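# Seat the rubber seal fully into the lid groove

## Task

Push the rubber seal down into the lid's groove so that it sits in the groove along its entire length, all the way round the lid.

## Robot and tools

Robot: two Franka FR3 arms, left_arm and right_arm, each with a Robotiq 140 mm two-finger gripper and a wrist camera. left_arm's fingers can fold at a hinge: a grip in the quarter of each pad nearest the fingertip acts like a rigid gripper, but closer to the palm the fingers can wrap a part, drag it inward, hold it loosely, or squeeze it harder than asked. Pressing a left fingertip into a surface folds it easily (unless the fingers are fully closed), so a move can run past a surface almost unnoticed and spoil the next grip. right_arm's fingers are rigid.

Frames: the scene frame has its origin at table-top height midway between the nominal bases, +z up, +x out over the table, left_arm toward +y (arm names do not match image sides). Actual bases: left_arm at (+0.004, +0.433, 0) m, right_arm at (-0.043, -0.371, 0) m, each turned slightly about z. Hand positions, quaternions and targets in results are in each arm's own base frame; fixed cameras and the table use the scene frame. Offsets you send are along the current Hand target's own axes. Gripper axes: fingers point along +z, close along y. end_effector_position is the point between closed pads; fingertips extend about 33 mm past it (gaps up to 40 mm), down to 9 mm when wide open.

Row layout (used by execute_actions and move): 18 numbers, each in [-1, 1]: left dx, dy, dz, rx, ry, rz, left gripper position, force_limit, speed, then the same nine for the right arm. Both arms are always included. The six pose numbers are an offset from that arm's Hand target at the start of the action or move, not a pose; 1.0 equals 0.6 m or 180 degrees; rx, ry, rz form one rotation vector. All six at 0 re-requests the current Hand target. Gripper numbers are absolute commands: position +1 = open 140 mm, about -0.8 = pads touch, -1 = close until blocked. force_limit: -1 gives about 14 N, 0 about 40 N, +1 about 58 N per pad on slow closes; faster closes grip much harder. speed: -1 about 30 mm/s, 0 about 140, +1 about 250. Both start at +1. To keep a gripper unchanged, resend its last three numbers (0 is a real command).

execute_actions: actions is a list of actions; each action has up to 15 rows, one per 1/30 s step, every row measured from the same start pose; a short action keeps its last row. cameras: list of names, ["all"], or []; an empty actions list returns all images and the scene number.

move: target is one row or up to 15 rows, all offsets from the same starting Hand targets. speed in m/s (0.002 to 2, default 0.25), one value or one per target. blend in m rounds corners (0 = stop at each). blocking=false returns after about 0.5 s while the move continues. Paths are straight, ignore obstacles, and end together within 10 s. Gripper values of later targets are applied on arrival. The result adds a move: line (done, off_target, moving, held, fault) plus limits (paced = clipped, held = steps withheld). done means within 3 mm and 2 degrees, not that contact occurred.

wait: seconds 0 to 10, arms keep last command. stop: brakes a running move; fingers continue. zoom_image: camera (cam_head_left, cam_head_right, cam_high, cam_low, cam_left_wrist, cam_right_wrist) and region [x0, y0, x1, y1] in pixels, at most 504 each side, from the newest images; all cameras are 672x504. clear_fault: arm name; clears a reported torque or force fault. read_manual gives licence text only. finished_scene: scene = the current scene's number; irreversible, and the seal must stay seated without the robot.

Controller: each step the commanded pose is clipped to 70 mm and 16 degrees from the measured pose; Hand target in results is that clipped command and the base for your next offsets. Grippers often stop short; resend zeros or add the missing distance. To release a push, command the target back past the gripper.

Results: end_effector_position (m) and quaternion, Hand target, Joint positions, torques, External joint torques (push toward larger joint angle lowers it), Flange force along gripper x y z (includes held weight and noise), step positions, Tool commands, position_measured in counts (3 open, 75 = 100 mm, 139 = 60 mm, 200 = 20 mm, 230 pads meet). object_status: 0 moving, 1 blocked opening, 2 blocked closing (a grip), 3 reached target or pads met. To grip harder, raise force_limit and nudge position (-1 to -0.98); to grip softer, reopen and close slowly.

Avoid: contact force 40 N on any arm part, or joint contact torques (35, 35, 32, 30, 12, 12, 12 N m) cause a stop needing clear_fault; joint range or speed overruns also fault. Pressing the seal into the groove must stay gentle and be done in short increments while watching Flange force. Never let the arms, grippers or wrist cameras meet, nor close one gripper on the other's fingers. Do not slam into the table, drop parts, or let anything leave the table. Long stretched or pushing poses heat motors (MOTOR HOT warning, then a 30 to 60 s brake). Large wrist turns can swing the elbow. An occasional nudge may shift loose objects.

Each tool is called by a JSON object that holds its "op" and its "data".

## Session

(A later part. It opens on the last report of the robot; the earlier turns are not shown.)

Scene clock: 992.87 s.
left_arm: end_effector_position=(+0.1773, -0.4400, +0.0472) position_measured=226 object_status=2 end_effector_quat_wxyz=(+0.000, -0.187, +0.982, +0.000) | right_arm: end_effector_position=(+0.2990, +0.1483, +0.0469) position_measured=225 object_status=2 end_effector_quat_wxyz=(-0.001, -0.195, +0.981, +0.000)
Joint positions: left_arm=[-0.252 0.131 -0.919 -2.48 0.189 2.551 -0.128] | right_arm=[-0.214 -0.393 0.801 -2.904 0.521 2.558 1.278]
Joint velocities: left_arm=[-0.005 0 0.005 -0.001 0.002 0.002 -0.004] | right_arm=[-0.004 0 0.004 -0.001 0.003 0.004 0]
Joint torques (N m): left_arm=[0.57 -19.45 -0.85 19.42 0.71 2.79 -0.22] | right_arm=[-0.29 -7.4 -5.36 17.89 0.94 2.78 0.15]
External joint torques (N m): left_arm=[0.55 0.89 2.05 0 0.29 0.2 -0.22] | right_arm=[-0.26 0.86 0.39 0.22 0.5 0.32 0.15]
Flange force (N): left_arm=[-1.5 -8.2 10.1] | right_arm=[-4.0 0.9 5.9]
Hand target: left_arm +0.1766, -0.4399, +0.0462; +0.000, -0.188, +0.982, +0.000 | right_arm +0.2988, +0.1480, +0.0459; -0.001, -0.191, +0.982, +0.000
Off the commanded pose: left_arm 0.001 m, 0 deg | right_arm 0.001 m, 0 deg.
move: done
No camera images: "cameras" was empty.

{"op": "move", "data": {"target": [0, 0, 0.0017, 0, 0, 0, -1, -0.5, -1, 0, 0, 0.0017, 0, 0, 0, -1, -0.5, -1], "speed": 0.02, "cameras": []}}

{"op": "move", "data": {"target": [0, 0, 0.0017, 0, 0, 0, -1, -0.5, -1, 0, 0, 0.0017, 0, 0, 0, -1, -0.5, -1], "speed": 0.02, "cameras": ["cam_left_wrist", "cam_right_wrist", "cam_low"]}}

{"op": "zoom_image", "data": {"camera": "cam_low", "region": [90, 240, 240, 330]}}

{"op": "zoom_image", "data": {"camera": "cam_right_wrist", "region": [320, 60, 440, 220]}}

{"op": "zoom_image", "data": {"camera": "cam_left_wrist", "region": [300, 60, 420, 220]}}

Scene clock: 1004.20 s.
left_arm: end_effector_position=(+0.1773, -0.4400, +0.0462) position_measured=226 object_status=2 end_effector_quat_wxyz=(+0.000, -0.187, +0.982, +0.000) | right_arm: end_effector_position=(+0.2990, +0.1483, +0.0459) position_measured=225 object_status=2 end_effector_quat_wxyz=(-0.001, -0.195, +0.981, +0.000)
Joint positions: left_arm=[-0.256 0.135 -0.914 -2.48 0.194 2.553 -0.132] | right_arm=[-0.218 -0.389 0.805 -2.904 0.522 2.562 1.278]
Joint velocities: left_arm=[-0.004 0.001 0.005 -0.001 0.002 0.001 -0.004] | right_arm=[-0.002 0.001 0.004 0 0.002 0.003 -0.001]
Joint torques (N m): left_arm=[0.29 -19.65 -0.98 19.37 0.7 2.74 -0.08] | right_arm=[-0.38 -7.38 -5.97 17.82 0.85 2.8 0.11]
External joint torques (N m): left_arm=[0.39 0.99 2.11 -0.15 0.27 0.12 -0.08] | right_arm=[-0.39 0.89 -0.28 0.16 0.41 0.33 0.11]
Flange force (N): left_arm=[-1.6 -7.9 10.0] | right_arm=[-3.5 -0.6 5.1]
Hand target: left_arm +0.1766, -0.4399, +0.0451; +0.000, -0.188, +0.982, +0.000 | right_arm +0.2988, +0.1480, +0.0449; -0.001, -0.191, +0.982, +0.000
Off the commanded pose: left_arm 0.001 m, 0 deg | right_arm 0.001 m, 0 deg.
move: done
No camera images: "cameras" was empty.

Scene clock: 1004.90 s.
left_arm: end_effector_position=(+0.1774, -0.4401, +0.0452) position_measured=226 object_status=2 end_effector_quat_wxyz=(+0.000, -0.187, +0.982, +0.000) | right_arm: end_effector_position=(+0.2990, +0.1483, +0.0449) position_measured=225 object_status=2 end_effector_quat_wxyz=(-0.001, -0.195, +0.981, +0.000)
Joint positions: left_arm=[-0.26 0.138 -0.909 -2.48 0.198 2.555 -0.136] | right_arm=[-0.221 -0.385 0.809 -2.904 0.523 2.566 1.278]
Joint velocities: left_arm=[-0.004 -0.001 0.004 0 0.001 0.001 -0.004] | right_arm=[-0.002 0 0.004 0.001 0.001 0.002 0.001]
Joint torques (N m): left_arm=[-0.65 -19.8 -1.23 19.29 0.68 2.79 -0.23] | right_arm=[-1.51 -7.4 -4.52 17.73 0.85 2.73 0.09]
External joint torques (N m): left_arm=[-0.61 0.89 1.85 0.01 0.26 0.21 -0.23] | right_arm=[-1.51 0.87 1.14 0.15 0.42 0.27 0.09]
Flange force (N): left_arm=[0.3 -9.5 11.4] | right_arm=[-9.1 -0.1 9.3]
Hand target: left_arm +0.1766, -0.4399, +0.0441; +0.000, -0.188, +0.982, +0.000 | right_arm +0.2988, +0.1480, +0.0439; -0.001, -0.191, +0.982, +0.000
Off the commanded pose: left_arm 0.001 m, 0 deg | right_arm 0.001 m, 0 deg.
move: done
Images, in order (width x height): cam_low 672x504, cam_left_wrist 672x504, cam_right_wrist 672x504.

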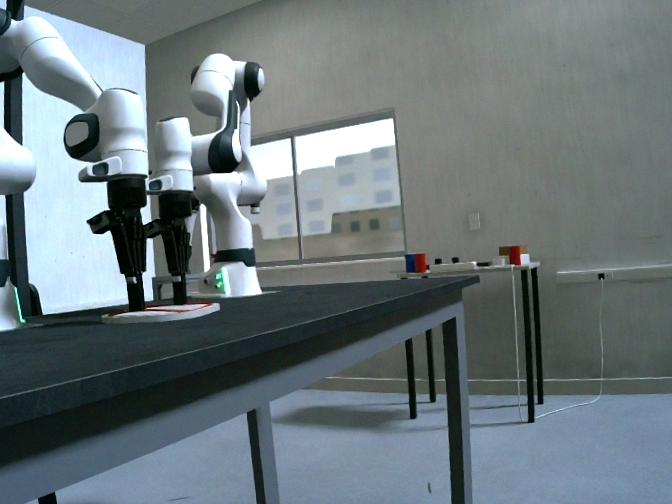

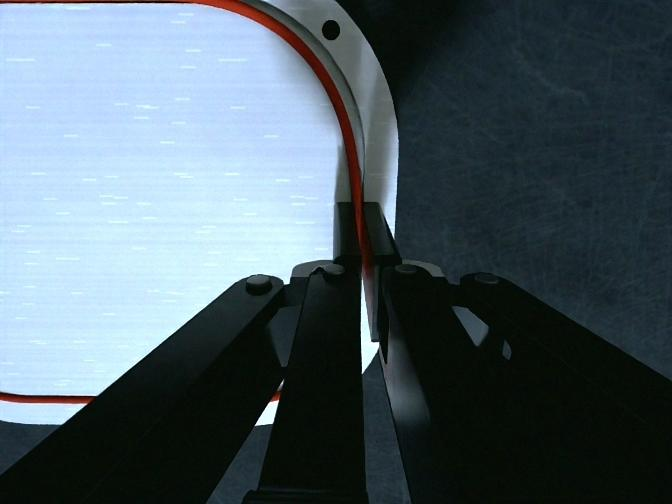

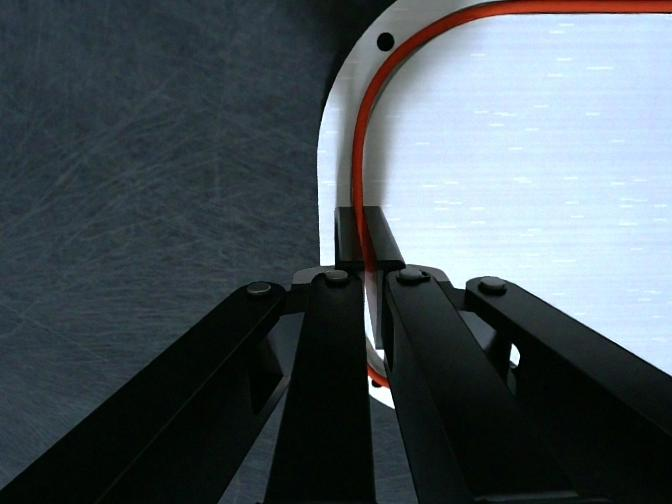

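Scaled by 3.360 from the camera's 672x504 image, which has a finer 960x720 frame.

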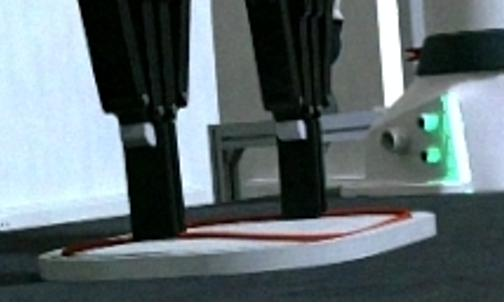

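Scaled by 3.150 from the camera's 672x504 image, which has a finer 960x720 frame.

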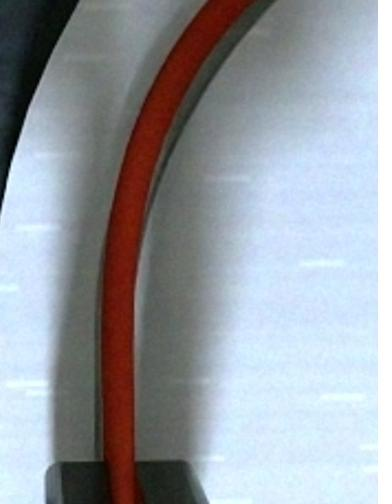

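Scaled by 3.150 from the camera's 672x504 image, which has a finer 960x720 frame.

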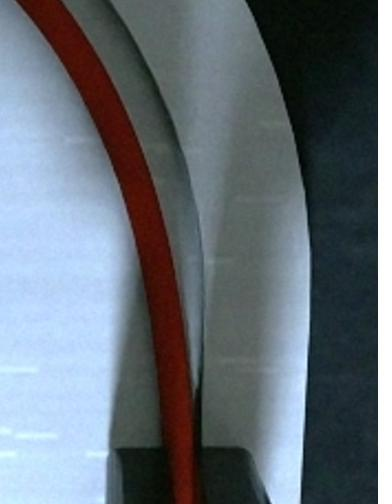

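{"op": "move", "data": {"target": [0, 0, 0.0017, 0, 0, 0, -1, -0.5, -1, 0, 0, 0.0017, 0, 0, 0, -1, -0.5, -1], "speed": 0.02, "cameras": []}}

Scene clock: 1010.23 s.
left_arm: end_effector_position=(+0.1773, -0.4401, +0.0445) position_measured=226 object_status=2 end_effector_quat_wxyz=(+0.001, -0.187, +0.982, +0.000) | right_arm: end_effector_position=(+0.2990, +0.1483, +0.0439) position_measured=225 object_status=2 end_effector_quat_wxyz=(-0.001, -0.195, +0.981, +0.000)
Joint positions: left_arm=[-0.265 0.14 -0.904 -2.48 0.203 2.557 -0.139] | right_arm=[-0.224 -0.381 0.813 -2.905 0.523 2.571 1.278]
Joint velocities: left_arm=[within noise] | right_arm=[-0.002 -0.001 0.004 -0.001 0.003 0.004 0.001]
Joint torques (N m): left_arm=[-0.55 -18.68 -1.01 17.76 0.74 2.91 -0.22] | right_arm=[-0.8 -7.42 -5.63 17.68 0.88 2.75 0.1]
External joint torques (N m): left_arm=[-0.65 2.22 1.98 -1.61 0.33 0.3 -0.22] | right_arm=[-0.82 0.86 -0.01 0.09 0.45 0.28 0.1]
Flange force (N): left_arm=[0.5 -9.1 17.3] | right_arm=[-4.8 -0.8 6.0]
Hand target: left_arm +0.1766, -0.4399, +0.0431; +0.000, -0.188, +0.982, +0.000 | right_arm +0.2988, +0.1480, +0.0429; -0.001, -0.191, +0.982, +0.000
Off the commanded pose: left_arm 0.002 m, 0 deg | right_arm 0.001 m, 0 deg.
move: done
No camera images: "cameras" was empty.

{"op": "move", "data": {"target": [0, 0, 0, 0, 0, 0, -1, -0.5, -1, 0, 0, 0.0013, 0, 0, 0, -1, -0.5, -1], "speed": 0.02, "cameras": ["cam_left_wrist", "cam_right_wrist"]}}

{"op": "zoom_image", "data": {"camera": "cam_right_wrist", "region": [320, 60, 440, 220]}}

{"op": "zoom_image", "data": {"camera": "cam_left_wrist", "region": [300, 60, 420, 220]}}

Scene clock: 1021.30 s.
left_arm: end_effector_position=(+0.1774, -0.4401, +0.0445) position_measured=226 object_status=2 end_effector_quat_wxyz=(+0.001, -0.187, +0.982, +0.000) | right_arm: end_effector_position=(+0.2991, +0.1484, +0.0431) position_measured=225 object_status=2 end_effector_quat_wxyz=(-0.001, -0.195, +0.981, +0.000)
Joint positions: left_arm=[-0.265 0.14 -0.904 -2.48 0.203 2.557 -0.14] | right_arm=[-0.227 -0.379 0.816 -2.905 0.524 2.574 1.278]
Joint torques (N m): left_arm=[-0.16 -18.71 -0.68 17.78 0.73 2.92 -0.19] | right_arm=[-1.26 -7.5 -5.76 17.63 0.9 2.77 0.11]
External joint torques (N m): left_arm=[-0.22 2.15 2.36 -1.53 0.32 0.32 -0.19] | right_arm=[-1.26 0.82 -0.15 0.17 0.48 0.31 0.11]
Flange force (N): left_arm=[-0.5 -8.8 16.9] | right_arm=[-6.0 -1.7 6.4]
Hand target: left_arm +0.1766, -0.4399, +0.0431; +0.000, -0.188, +0.982, +0.000 | right_arm +0.2988, +0.1480, +0.0421; -0.001, -0.191, +0.982, +0.000
Off the commanded pose: left_arm 0.002 m, 0 deg | right_arm 0.001 m, 0 deg.
move: done
Images, in order (width x height): cam_left_wrist 672x504, cam_right_wrist 672x504.

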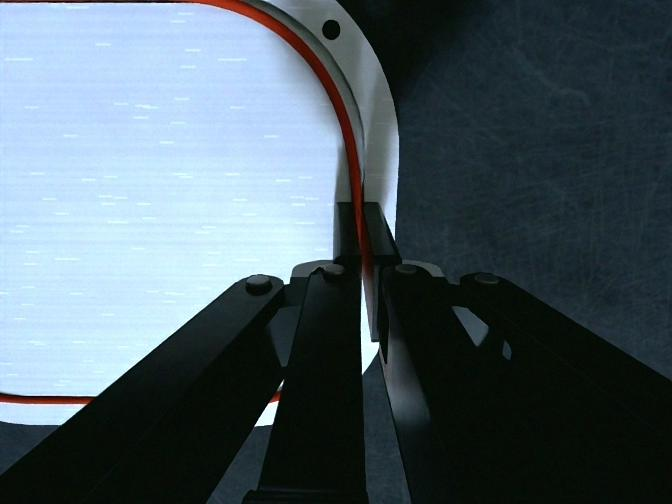

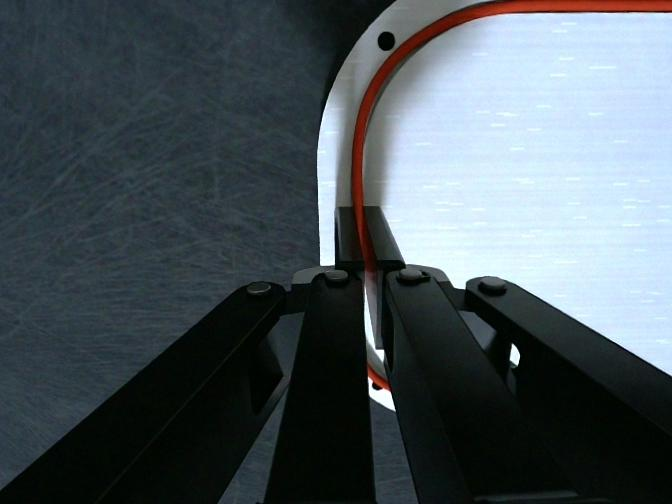

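Scaled by 3.150 from the camera's 672x504 image, which has a finer 960x720 frame.

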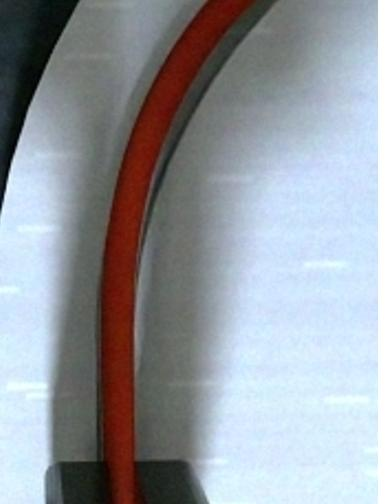

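Scaled by 3.150 from the camera's 672x504 image, which has a finer 960x720 frame.

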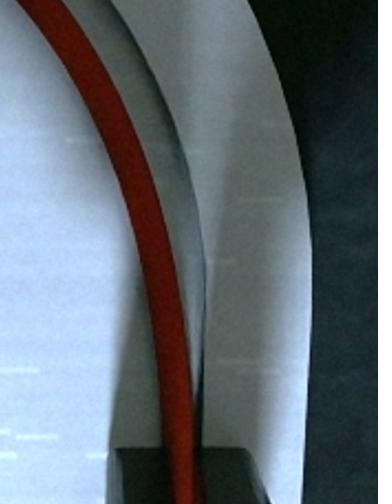

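{"op": "move", "data": {"target": [0, 0, 0, 0, 0, 0, -1, -0.5, -1, 0, 0, 0.0013, 0, 0, 0, -1, -0.5, -1], "speed": 0.02, "cameras": []}}

{"op": "move", "data": {"target": [0, 0, 0, 0, 0, 0, -1, -0.5, -1, 0, 0, 0.0013, 0, 0, 0, -1, -0.5, -1], "speed": 0.02, "cameras": []}}

Scene clock: 1029.73 s.
left_arm: end_effector_position=(+0.1774, -0.4401, +0.0445) position_measured=226 object_status=2 end_effector_quat_wxyz=(+0.001, -0.187, +0.982, +0.000) | right_arm: end_effector_position=(+0.2991, +0.1484, +0.0423) position_measured=225 object_status=2 end_effector_quat_wxyz=(-0.001, -0.195, +0.981, +0.000)
Joint positions: left_arm=[-0.265 0.14 -0.904 -2.48 0.203 2.557 -0.14] | right_arm=[-0.229 -0.376 0.819 -2.905 0.524 2.578 1.278]
Joint torques (N m): left_arm=[-0.15 -18.68 -0.72 17.77 0.72 2.93 -0.21] | right_arm=[-0.94 -7.4 -5.08 17.61 0.92 2.81 0.1]
External joint torques (N m): left_arm=[-0.18 2.21 2.35 -1.62 0.31 0.31 -0.21] | right_arm=[-0.98 0.94 0.46 0.14 0.5 0.35 0.1]
Flange force (N): left_arm=[-0.5 -8.7 17.1] | right_arm=[-6.4 -0.3 7.9]
Hand target: left_arm +0.1766, -0.4399, +0.0431; +0.000, -0.188, +0.982, +0.000 | right_arm +0.2988, +0.1480, +0.0413; -0.001, -0.191, +0.982, +0.000
Off the commanded pose: left_arm 0.002 m, 0 deg | right_arm 0.001 m, 0 deg.
move: done
No camera images: "cameras" was empty.

Scene clock: 1030.43 s.
left_arm: end_effector_position=(+0.1774, -0.4401, +0.0445) position_measured=226 object_status=2 end_effector_quat_wxyz=(+0.001, -0.187, +0.982, +0.000) | right_arm: end_effector_position=(+0.2991, +0.1484, +0.0415) position_measured=225 object_status=2 end_effector_quat_wxyz=(-0.001, -0.195, +0.981, +0.000)
Joint positions: left_arm=[-0.265 0.14 -0.904 -2.48 0.203 2.557 -0.14] | right_arm=[-0.232 -0.372 0.822 -2.905 0.524 2.581 1.278]
Joint torques (N m): left_arm=[-0.13 -18.7 -0.69 17.75 0.74 2.93 -0.18] | right_arm=[-1.36 -7.41 -5.35 17.55 0.86 2.7 0.09]
External joint torques (N m): left_arm=[-0.14 2.19 2.38 -1.55 0.32 0.33 -0.18] | right_arm=[-1.35 0.91 0.21 0.13 0.43 0.24 0.09]
Flange force (N): left_arm=[-0.6 -8.8 17.1] | right_arm=[-7.1 -1.3 7.5]
Hand target: left_arm +0.1766, -0.4399, +0.0431; +0.000, -0.188, +0.982, +0.000 | right_arm +0.2988, +0.1480, +0.0405; -0.001, -0.191, +0.982, +0.000
Off the commanded pose: left_arm 0.002 m, 0 deg | right_arm 0.001 m, 0 deg.
move: done
No camera images: "cameras" was empty.

{"op": "move", "data": {"target": [0, 0, 0, 0, 0, 0, -1, -0.5, -1, 0, 0, 0.0013, 0, 0, 0, -1, -0.5, -1], "speed": 0.02, "cameras": []}}

{"op": "move", "data": {"target": [0, 0, 0, 0, 0, 0, -1, -0.5, -1, 0, 0, 0.0013, 0, 0, 0, -1, -0.5, -1], "speed": 0.02, "cameras": ["cam_left_wrist", "cam_right_wrist", "cam_low"]}}

{"op": "zoom_image", "data": {"camera": "cam_low", "region": [90, 260, 240, 330]}}

{"op": "zoom_image", "data": {"camera": "cam_right_wrist", "region": [320, 60, 440, 220]}}

Scene clock: 1040.33 s.
left_arm: end_effector_position=(+0.1774, -0.4401, +0.0445) position_measured=226 object_status=2 end_effector_quat_wxyz=(+0.001, -0.187, +0.982, +0.000) | right_arm: end_effector_position=(+0.2991, +0.1484, +0.0407) position_measured=225 object_status=2 end_effector_quat_wxyz=(-0.001, -0.195, +0.981, +0.000)
Joint positions: left_arm=[-0.265 0.14 -0.904 -2.48 0.203 2.557 -0.14] | right_arm=[-0.234 -0.369 0.825 -2.906 0.525 2.585 1.278]
Joint torques (N m): left_arm=[-0.15 -18.7 -0.72 17.75 0.73 2.92 -0.19] | right_arm=[-1.41 -7.5 -5.08 17.5 0.86 2.76 0.07]
External joint torques (N m): left_arm=[-0.15 2.18 2.37 -1.62 0.31 0.31 -0.19] | right_arm=[-1.42 0.85 0.43 0.13 0.44 0.3 0.07]
Flange force (N): left_arm=[-0.6 -8.6 17.0] | right_arm=[-7.5 -1.1 8.1]
Hand target: left_arm +0.1766, -0.4399, +0.0431; +0.000, -0.188, +0.982, +0.000 | right_arm +0.2988, +0.1480, +0.0397; -0.001, -0.191, +0.982, +0.000
Off the commanded pose: left_arm 0.002 m, 0 deg | right_arm 0.001 m, 0 deg.
move: done
No camera images: "cameras" was empty.

Scene clock: 1041.03 s.
left_arm: end_effector_position=(+0.1774, -0.4401, +0.0445) position_measured=226 object_status=2 end_effector_quat_wxyz=(+0.001, -0.187, +0.982, +0.000) | right_arm: end_effector_position=(+0.2991, +0.1484, +0.0400) position_measured=225 object_status=2 end_effector_quat_wxyz=(-0.001, -0.195, +0.981, +0.000)
Joint positions: left_arm=[-0.265 0.14 -0.904 -2.48 0.203 2.557 -0.14] | right_arm=[-0.237 -0.366 0.828 -2.906 0.525 2.588 1.278]
Joint velocities: left_arm=[within noise] | right_arm=[-0.001 -0.001 0.002 0 0.001 0.003 0.001]
Joint torques (N m): left_arm=[-0.14 -18.69 -0.65 17.75 0.74 2.93 -0.19] | right_arm=[-1.52 -7.54 -5.46 17.51 0.84 2.76 0.07]
External joint torques (N m): left_arm=[-0.17 2.26 2.42 -1.65 0.32 0.31 -0.19] | right_arm=[-1.54 0.76 -0.01 0.29 0.43 0.32 0.07]
Flange force (N): left_arm=[-0.6 -8.9 17.4] | right_arm=[-7.4 -1.9 7.1]
Hand target: left_arm +0.1766, -0.4399, +0.0431; +0.000, -0.188, +0.982, +0.000 | right_arm +0.2988, +0.1480, +0.0390; -0.001, -0.191, +0.982, +0.000
Off the commanded pose: left_arm 0.002 m, 0 deg | right_arm 0.001 m, 0 deg.
move: done
Images, in order (width x height): cam_low 672x504, cam_left_wrist 672x504, cam_right_wrist 672x504.

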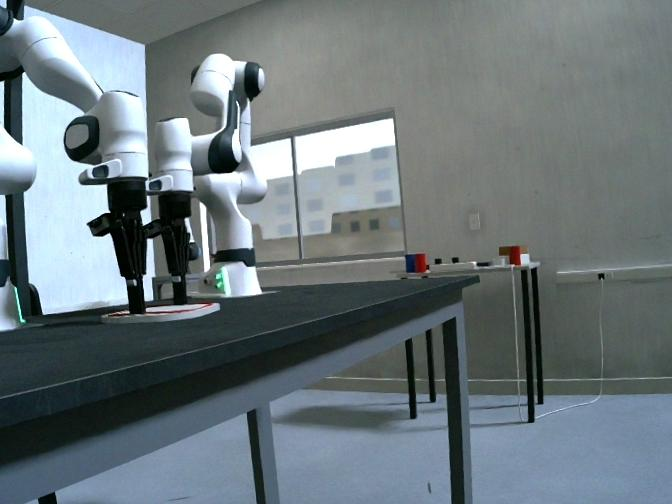

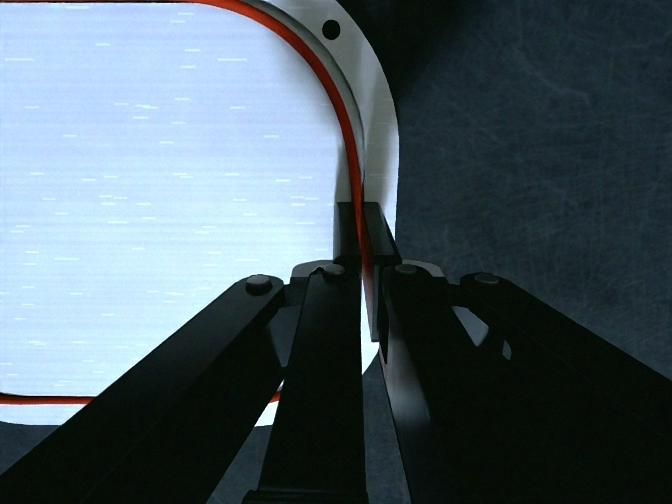

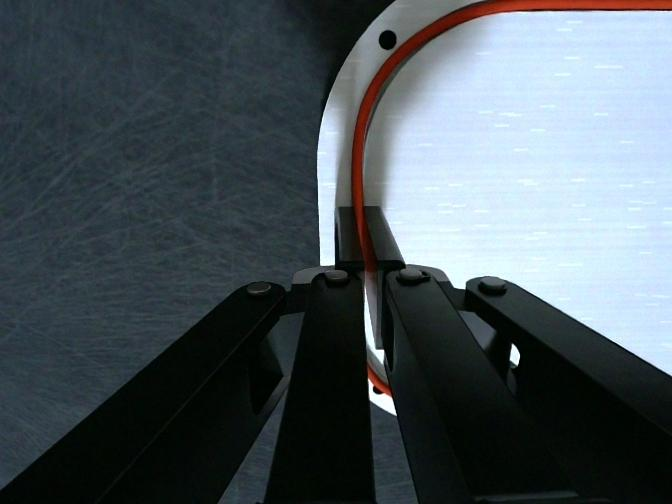

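Scaled by 3.360 from the camera's 672x504 image, which has a finer 960x720 frame.

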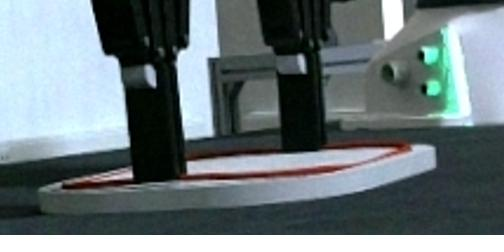

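Scaled by 3.150 from the camera's 672x504 image, which has a finer 960x720 frame.

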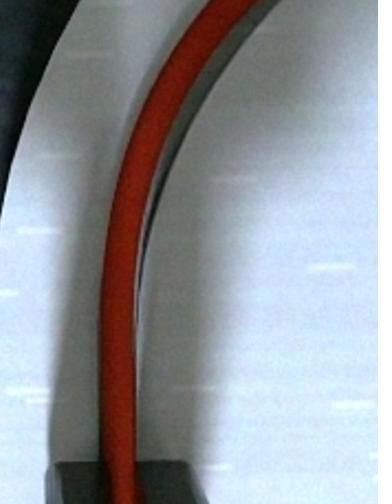

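{"op": "move", "data": {"target": [0, 0, 0, 0, 0, 0, -1, -0.5, -1, 0, 0, 0.0017, 0, 0, 0, -1, -0.5, -1], "speed": 0.02, "cameras": []}}

{"op": "move", "data": {"target": [0, 0, 0, 0, 0, 0, -1, -0.5, -1, 0, 0, 0.0013, 0, 0, 0, -1, -0.5, -1], "speed": 0.02, "cameras": []}}

Scene clock: 1050.07 s.
left_arm: end_effector_position=(+0.1774, -0.4401, +0.0445) position_measured=226 object_status=2 end_effector_quat_wxyz=(+0.001, -0.187, +0.982, +0.000) | right_arm: end_effector_position=(+0.2991, +0.1484, +0.0389) position_measured=225 object_status=2 end_effector_quat_wxyz=(-0.001, -0.195, +0.981, +0.000)
Joint positions: left_arm=[-0.265 0.14 -0.904 -2.48 0.203 2.557 -0.14] | right_arm=[-0.24 -0.362 0.831 -2.906 0.525 2.592 1.278]
Joint velocities: left_arm=[within noise] | right_arm=[-0.002 0 0.003 -0.001 0 0.003 0.002]
Joint torques (N m): left_arm=[-0.17 -18.69 -0.68 17.74 0.74 2.93 -0.2] | right_arm=[-0.67 -7.52 -4.86 17.45 0.86 2.68 0.13]
External joint torques (N m): left_arm=[-0.17 2.2 2.41 -1.63 0.32 0.32 -0.2] | right_arm=[-0.66 0.85 0.61 0.21 0.45 0.22 0.13]
Flange force (N): left_arm=[-0.6 -8.8 17.3] | right_arm=[-5.5 0.5 6.8]
Hand target: left_arm +0.1766, -0.4399, +0.0431; +0.000, -0.188, +0.982, +0.000 | right_arm +0.2988, +0.1480, +0.0379; -0.001, -0.191, +0.982, +0.000
Off the commanded pose: left_arm 0.002 m, 0 deg | right_arm 0.001 m, 0 deg.
move: done
No camera images: "cameras" was empty.

Scene clock: 1050.77 s.
left_arm: end_effector_position=(+0.1774, -0.4401, +0.0445) position_measured=226 object_status=2 end_effector_quat_wxyz=(+0.001, -0.187, +0.982, +0.000) | right_arm: end_effector_position=(+0.2991, +0.1484, +0.0382) position_measured=225 object_status=2 end_effector_quat_wxyz=(-0.001, -0.195, +0.981, +0.000)
Joint positions: left_arm=[-0.265 0.14 -0.904 -2.48 0.203 2.557 -0.14] | right_arm=[-0.243 -0.359 0.834 -2.906 0.525 2.596 1.278]
Joint velocities: left_arm=[within noise] | right_arm=[-0.004 0 0 0.001 0.001 0.002 0]
Joint torques (N m): left_arm=[-0.14 -18.71 -0.67 17.8 0.73 2.93 -0.18] | right_arm=[-0.68 -7.57 -6.98 17.36 0.83 2.8 0.11]
External joint torques (N m): left_arm=[-0.13 2.14 2.43 -1.5 0.31 0.33 -0.18] | right_arm=[-0.74 0.88 -1.61 0.08 0.42 0.33 0.11]
Flange force (N): left_arm=[-0.7 -8.9 16.9] | right_arm=[-1.9 -3.3 3.0]
Hand target: left_arm +0.1766, -0.4399, +0.0431; +0.000, -0.188, +0.982, +0.000 | right_arm +0.2988, +0.1480, +0.0372; -0.001, -0.191, +0.982, +0.000
Off the commanded pose: left_arm 0.002 m, 0 deg | right_arm 0.001 m, 0 deg.
move: done
No camera images: "cameras" was empty.

{"op": "move", "data": {"target": [0, 0, 0, 0, 0, 0, -1, -0.5, -1, 0, 0, 0.0013, 0, 0, 0, -1, -0.5, -1], "speed": 0.02, "cameras": ["cam_left_wrist", "cam_right_wrist", "cam_low"]}}

{"op": "zoom_image", "data": {"camera": "cam_low", "region": [140, 270, 220, 330]}}

{"op": "zoom_image", "data": {"camera": "cam_right_wrist", "region": [330, 140, 410, 220]}}

{"op": "zoom_image", "data": {"camera": "cam_left_wrist", "region": [320, 140, 400, 220]}}

Scene clock: 1060.43 s.
left_arm: end_effector_position=(+0.1774, -0.4401, +0.0445) position_measured=226 object_status=2 end_effector_quat_wxyz=(+0.001, -0.187, +0.982, +0.000) | right_arm: end_effector_position=(+0.2991, +0.1484, +0.0374) position_measured=225 object_status=2 end_effector_quat_wxyz=(-0.001, -0.195, +0.981, +0.000)
Joint positions: left_arm=[-0.265 0.14 -0.904 -2.48 0.203 2.557 -0.14] | right_arm=[-0.245 -0.356 0.837 -2.907 0.525 2.599 1.278]
Joint torques (N m): left_arm=[-0.15 -18.67 -0.67 17.78 0.74 2.92 -0.2] | right_arm=[-1.65 -7.5 -5.52 17.35 0.85 2.72 0.06]
External joint torques (N m): left_arm=[-0.09 2.24 2.47 -1.56 0.32 0.32 -0.2] | right_arm=[-1.63 0.9 -0.11 0.18 0.44 0.25 0.06]
Flange force (N): left_arm=[-0.7 -9.1 17.4] | right_arm=[-7.6 -2.3 7.6]
Hand target: left_arm +0.1766, -0.4399, +0.0431; +0.000, -0.188, +0.982, +0.000 | right_arm +0.2988, +0.1480, +0.0364; -0.001, -0.191, +0.982, +0.000
Off the commanded pose: left_arm 0.002 m, 0 deg | right_arm 0.001 m, 0 deg.
move: done
Images, in order (width x height): cam_low 672x504, cam_left_wrist 672x504, cam_right_wrist 672x504.

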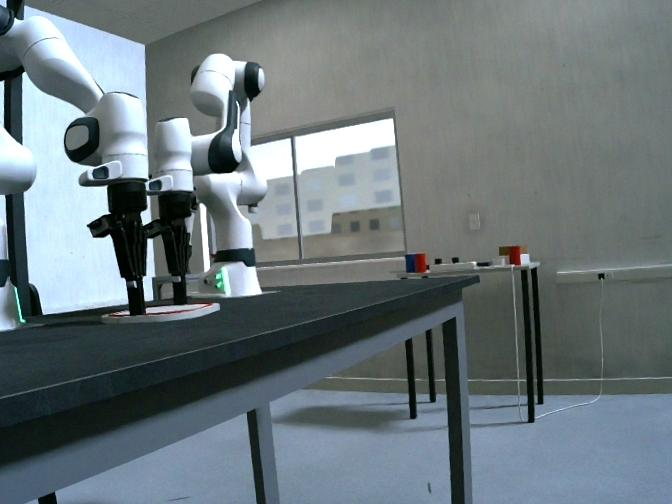

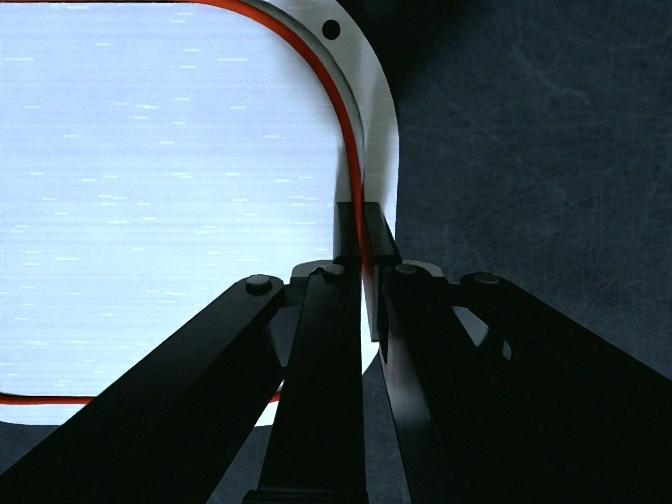

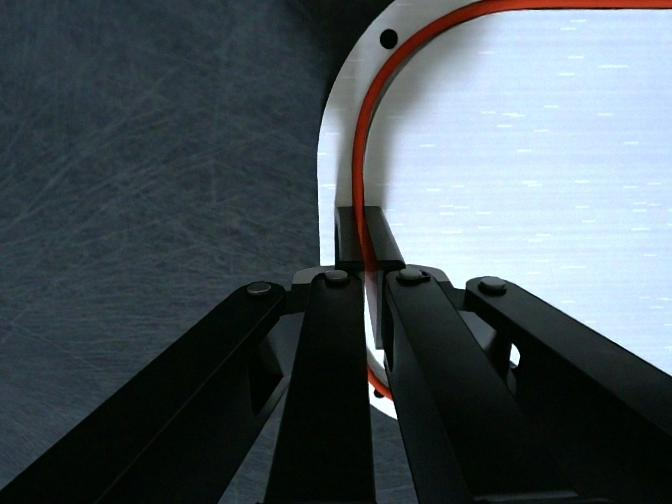

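Scaled by 6.300 from the camera's 672x504 image, which has a finer 960x720 frame.

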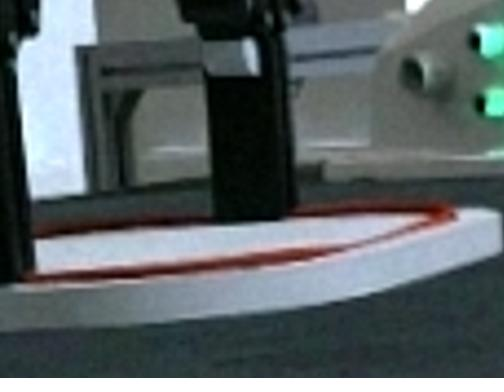

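Scaled by 6.300 from the camera's 672x504 image, which has a finer 960x720 frame.

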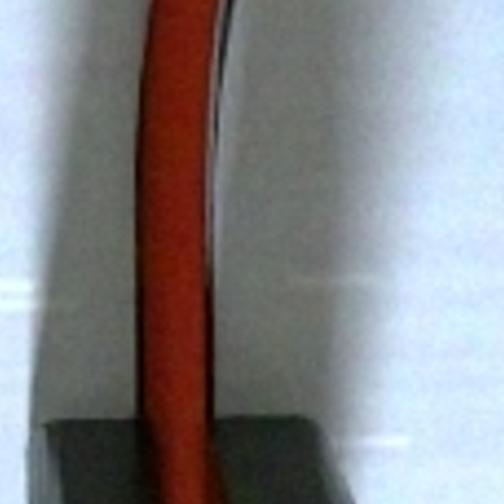

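Scaled by 6.300 from the camera's 672x504 image, which has a finer 960x720 frame.

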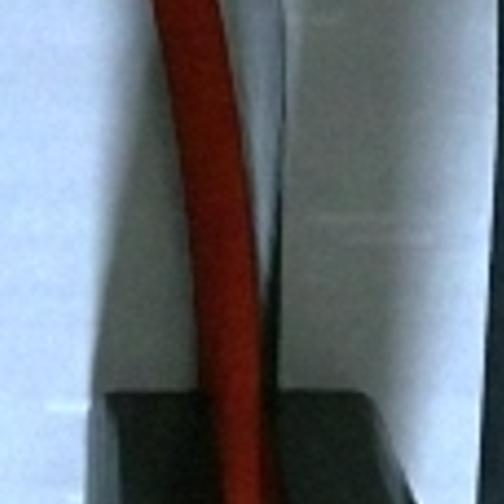

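{"op": "move", "data": {"target": [0, 0, 0, 0, 0, 0, -1, -0.5, -1, 0, 0, 0.0013, 0, 0, 0, -1, -0.5, -1], "speed": 0.02, "cameras": []}}

{"op": "move", "data": {"target": [0, 0, 0, 0, 0, 0, -1, -0.5, -1, 0, 0, 0.0013, 0, 0, 0, -1, -0.5, -1], "speed": 0.02, "cameras": []}}

Scene clock: 1074.83 s.
left_arm: end_effector_position=(+0.1774, -0.4401, +0.0445) position_measured=226 object_status=2 end_effector_quat_wxyz=(+0.001, -0.187, +0.982, +0.000) | right_arm: end_effector_position=(+0.2992, +0.1484, +0.0372) position_measured=225 object_status=2 end_effector_quat_wxyz=(+0.000, -0.195, +0.981, -0.001)
Joint positions: left_arm=[-0.265 0.14 -0.904 -2.48 0.203 2.557 -0.14] | right_arm=[-0.247 -0.355 0.84 -2.907 0.525 2.601 1.278]
Joint torques (N m): left_arm=[-0.16 -18.69 -0.69 17.76 0.72 2.92 -0.2] | right_arm=[-1.74 -5.73 -4.86 15.8 0.86 3.1 0.14]
External joint torques (N m): left_arm=[-0.17 2.14 2.38 -1.53 0.31 0.33 -0.2] | right_arm=[-1.76 2.64 0.5 -1.24 0.45 0.65 0.14]
Flange force (N): left_arm=[-0.6 -8.8 16.9] | right_arm=[-11.2 -2.2 19.5]
Hand target: left_arm +0.1766, -0.4399, +0.0431; +0.000, -0.188, +0.982, +0.000 | right_arm +0.2988, +0.1480, +0.0356; -0.001, -0.191, +0.982, +0.000
Off the commanded pose: left_arm 0.002 m, 0 deg | right_arm 0.002 m, 0 deg.
move: done
No camera images: "cameras" was empty.

Scene clock: 1075.53 s.
left_arm: end_effector_position=(+0.1773, -0.4403, +0.0445) position_measured=226 object_status=2 end_effector_quat_wxyz=(+0.001, -0.187, +0.982, +0.000) | right_arm: end_effector_position=(+0.3000, +0.1485, +0.0372) position_measured=225 object_status=2 end_effector_quat_wxyz=(+0.001, -0.195, +0.981, -0.001)
Joint positions: left_arm=[-0.266 0.14 -0.904 -2.48 0.203 2.558 -0.14] | right_arm=[-0.25 -0.355 0.843 -2.906 0.525 2.603 1.278]
Joint torques (N m): left_arm=[0.09 -19.38 -0.73 18.49 0.68 2.83 -0.2] | right_arm=[-0.92 -4.78 -4.89 15.42 0.87 3.11 0.1]
External joint torques (N m): left_arm=[0.09 1.54 2.36 -0.89 0.27 0.22 -0.2] | right_arm=[-0.92 3.65 0.5 -1.75 0.46 0.64 0.1]
Flange force (N): left_arm=[-1.0 -8.3 13.8] | right_arm=[-10.2 -1.3 22.5]
Hand target: left_arm +0.1766, -0.4399, +0.0431; +0.000, -0.188, +0.982, +0.000 | right_arm +0.2988, +0.1480, +0.0348; -0.001, -0.191, +0.982, +0.000
Off the commanded pose: left_arm 0.002 m, 0 deg | right_arm 0.003 m, 0 deg.
move: done
No camera images: "cameras" was empty.

{"op": "move", "data": {"target": [0, 0, 0, 0, 0, 0, -1, -0.5, -1, 0, 0, -0.0025, 0, 0, 0, -1, -0.5, -1], "speed": 0.02, "cameras": []}}

{"op": "execute_actions", "data": {"actions": [[[0,0,0,0,0,0,-1,-0.5,-1,0,0,0,0,0,0,-0.586,-0.5,-1]],[[0,0,0,0,0,0,-1,-0.5,-1,0,0,0,0,0,0,-0.586,-0.5,-1]]], "cameras": ["cam_right_wrist", "cam_left_wrist", "cam_low"]}}

{"op": "zoom_image", "data": {"camera": "cam_right_wrist", "region": [310, 100, 430, 260]}}

Scene clock: 1094.90 s.
left_arm: end_effector_position=(+0.1773, -0.4403, +0.0445) position_measured=226 object_status=2 end_effector_quat_wxyz=(+0.001, -0.187, +0.982, +0.000) | right_arm: end_effector_position=(+0.3001, +0.1485, +0.0372) position_measured=225 object_status=2 end_effector_quat_wxyz=(+0.001, -0.194, +0.981, -0.001)
Joint positions: left_arm=[-0.266 0.14 -0.903 -2.48 0.203 2.558 -0.14] | right_arm=[-0.25 -0.355 0.842 -2.906 0.526 2.603 1.278]
Joint torques (N m): left_arm=[0.01 -18.83 -0.64 17.99 0.66 2.84 -0.17] | right_arm=[-0.34 -6.68 -5.63 16.9 1.09 3 0.05]
External joint torques (N m): left_arm=[0.05 2.09 2.49 -1.4 0.24 0.22 -0.17] | right_arm=[-0.36 1.74 -0.26 -0.3 0.68 0.52 0.05]
Flange force (N): left_arm=[-1.0 -8.6 15.9] | right_arm=[-3.8 -0.8 9.7]
Hand target: left_arm +0.1766, -0.4399, +0.0431; +0.000, -0.188, +0.982, +0.000 | right_arm +0.2988, +0.1480, +0.0363; -0.001, -0.191, +0.982, +0.000
Off the commanded pose: left_arm 0.002 m, 0 deg | right_arm 0.002 m, 0 deg.
move: done
No camera images: "cameras" was empty.

Scene clock: 1096.10 s.
left_arm: end_effector_position=(+0.1773, -0.4403, +0.0445) position_measured=226 object_status=2 end_effector_quat_wxyz=(+0.001, -0.187, +0.982, +0.000) | right_arm: end_effector_position=(+0.3003, +0.1484, +0.0373) position_measured=203 object_status=3 end_effector_quat_wxyz=(+0.001, -0.194, +0.981, +0.000)
Joint positions: left_arm=[-0.266 0.14 -0.903 -2.48 0.203 2.558 -0.14] | right_arm=[-0.25 -0.355 0.842 -2.906 0.527 2.604 1.278]
Joint torques (N m): left_arm=[0.03 -18.79 -0.66 17.93 0.65 2.84 -0.18] | right_arm=[-0.18 -7.78 -5.56 17.1 0.91 2.44 0.05]
External joint torques (N m): left_arm=[0.07 2.19 2.47 -1.45 0.23 0.23 -0.18] | right_arm=[-0.2 0.6 -0.19 -0.05 0.51 -0.03 0.05]
External joint torques at the end of the 1st action: left_arm=[0.13 2.15 2.56 -1.43 0.22 0.23 -0.18] | right_arm=[0 1.13 0.05 -0.11 0.68 -0.28 0.09]
Flange force (N): left_arm=[-1.0 -8.7 16.2] | right_arm=[-0.5 -0.1 2.0]
Flange force at the end of the 1st action (N): left_arm=[-1.2 -8.7 16.1] | right_arm=[-1.1 0.7 3.1]
Hand target: left_arm +0.1766, -0.4399, +0.0431; +0.000, -0.188, +0.982, +0.000 | right_arm +0.2988, +0.1480, +0.0363; -0.001, -0.191, +0.982, +0.000
Off the commanded pose: left_arm 0.002 m, 0 deg | right_arm 0.002 m, 0 deg.
Step readings (end_effector_position of left_arm | right_arm; steps 1 to 15: 1st action; 16 to 30: 2nd action):
0: (+0.1773, -0.4403, +0.0445) | (+0.3001, +0.1485, +0.0372)
1: (+0.1773, -0.4403, +0.0445) | (+0.3001, +0.1485, +0.0372)
2: (+0.1773, -0.4403, +0.0445) | (+0.3001, +0.1485, +0.0372)
4: (+0.1773, -0.4403, +0.0445) | (+0.3002, +0.1485, +0.0372)
8: (+0.1773, -0.4403, +0.0445) | (+0.3003, +0.1484, +0.0373)
15: (+0.1773, -0.4403, +0.0445) | (+0.3003, +0.1484, +0.0373)
16: (+0.1773, -0.4403, +0.0445) | (+0.3003, +0.1484, +0.0373)
17: (+0.1773, -0.4403, +0.0445) | (+0.3003, +0.1484, +0.0373)
19: (+0.1773, -0.4403, +0.0445) | (+0.3003, +0.1484, +0.0373)
23: (+0.1773, -0.4403, +0.0445) | (+0.3003, +0.1484, +0.0373)
30: (+0.1773, -0.4403, +0.0445) | (+0.3003, +0.1484, +0.0373)
Images, in order (width x height): cam_low 672x504, cam_left_wrist 672x504, cam_right_wrist 672x504.

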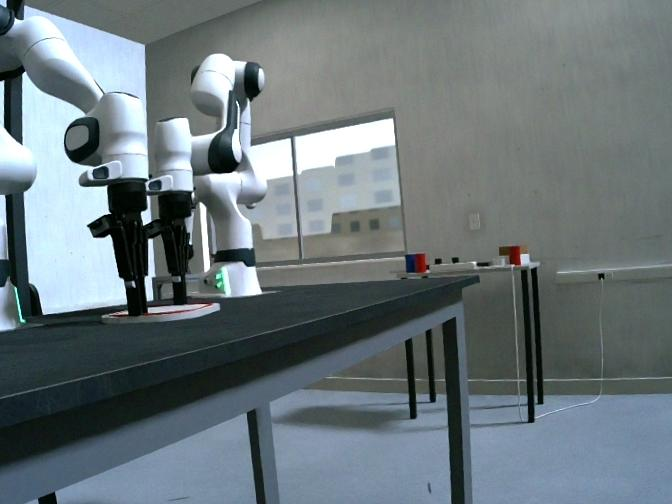

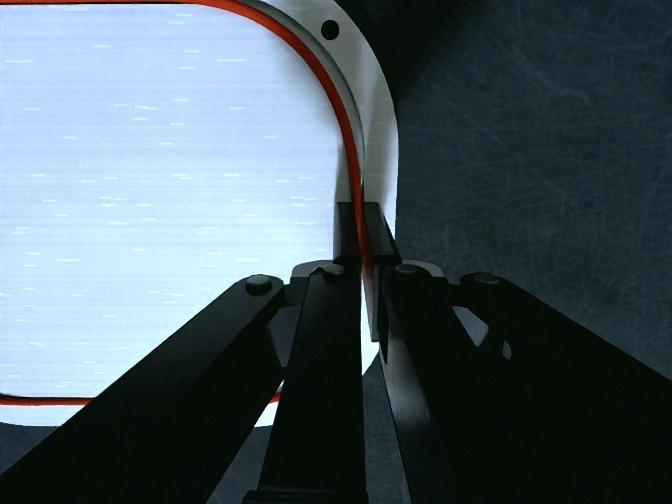

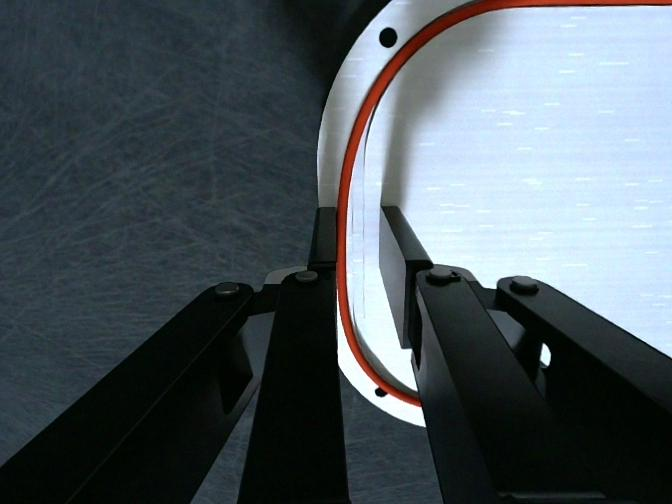

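Scaled by 3.150 from the camera's 672x504 image, which has a finer 960x720 frame.

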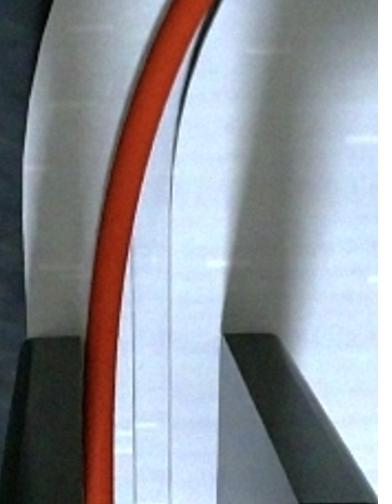

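{"op": "move", "data": {"target": [[0, 0, 0, 0, 0, 0, -1, -0.5, -1, 0, 0, -0.0167, 0, 0, 0, -0.586, -0.5, -1],[0, 0, 0, 0, 0, 0, -1, -0.5, -1, 0, -0.0113, -0.0167, 0, 0, 0, -0.586, -0.5, -1],[0, 0, 0, 0, 0, 0, -1, -0.5, -1, 0, -0.0113, -0.0045, 0, 0, 0, -0.586, -0.5, -1]], "speed": 0.03, "cameras": ["cam_right_wrist", "cam_left_wrist", "cam_low"]}}

{"op": "zoom_image", "data": {"camera": "cam_right_wrist", "region": [310, 100, 430, 260]}}

Scene clock: 1143.40 s.
left_arm: end_effector_position=(+0.1773, -0.4403, +0.0445) position_measured=226 object_status=2 end_effector_quat_wxyz=(+0.001, -0.187, +0.982, +0.000) | right_arm: end_effector_position=(+0.3012, +0.1423, +0.0399) position_measured=203 object_status=3 end_effector_quat_wxyz=(-0.001, -0.189, +0.982, +0.001)
Joint positions: left_arm=[-0.266 0.14 -0.903 -2.48 0.203 2.558 -0.14] | right_arm=[-0.243 -0.364 0.812 -2.909 0.519 2.59 1.273]
Joint velocities: left_arm=[within noise] | right_arm=[0 -0.001 0 0 0 0.005 0.001]
Joint torques (N m): left_arm=[0.02 -18.79 -0.64 17.91 0.65 2.84 -0.18] | right_arm=[-0.96 -7.7 -5.25 17.71 0.15 2.67 0.01]
External joint torques (N m): left_arm=[0.05 2.12 2.47 -1.41 0.23 0.24 -0.18] | right_arm=[-0.98 0.93 0.1 0.32 -0.26 0.2 0]
Flange force (N): left_arm=[-1.0 -8.6 16.0] | right_arm=[-8.3 -1.8 7.1]
Hand target: left_arm +0.1766, -0.4399, +0.0431; +0.000, -0.188, +0.982, +0.000 | right_arm +0.3014, +0.1418, +0.0390; -0.001, -0.191, +0.982, +0.000
Off the commanded pose: left_arm 0.002 m, 0 deg | right_arm 0.001 m, 0 deg.
move: done
Images, in order (width x height): cam_low 672x504, cam_left_wrist 672x504, cam_right_wrist 672x504.

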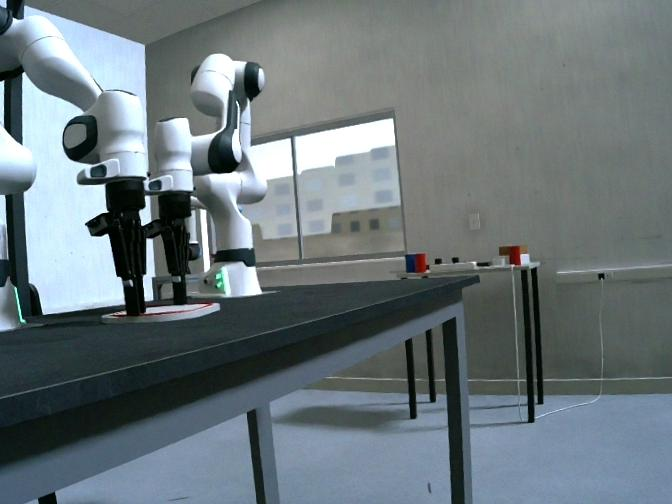

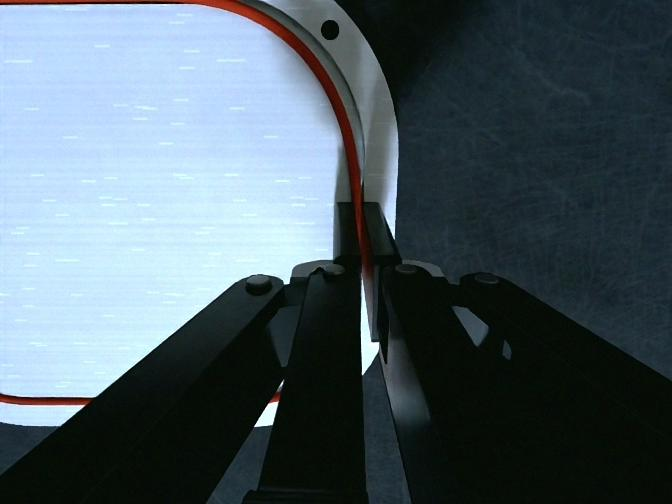

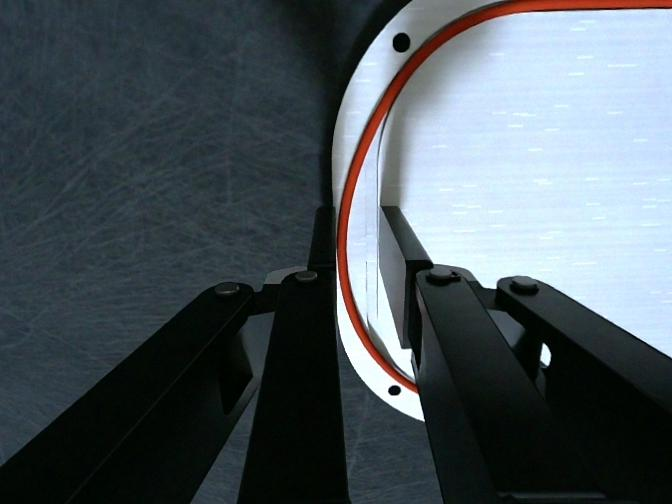

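Scaled by 3.150 from the camera's 672x504 image, which has a finer 960x720 frame.

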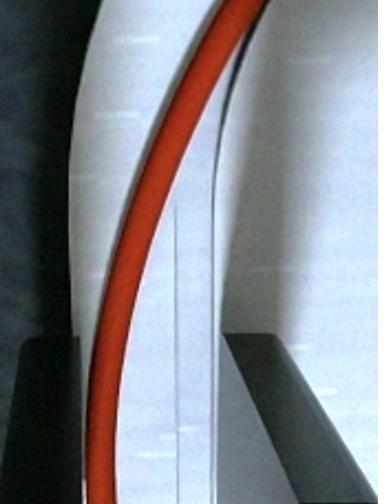

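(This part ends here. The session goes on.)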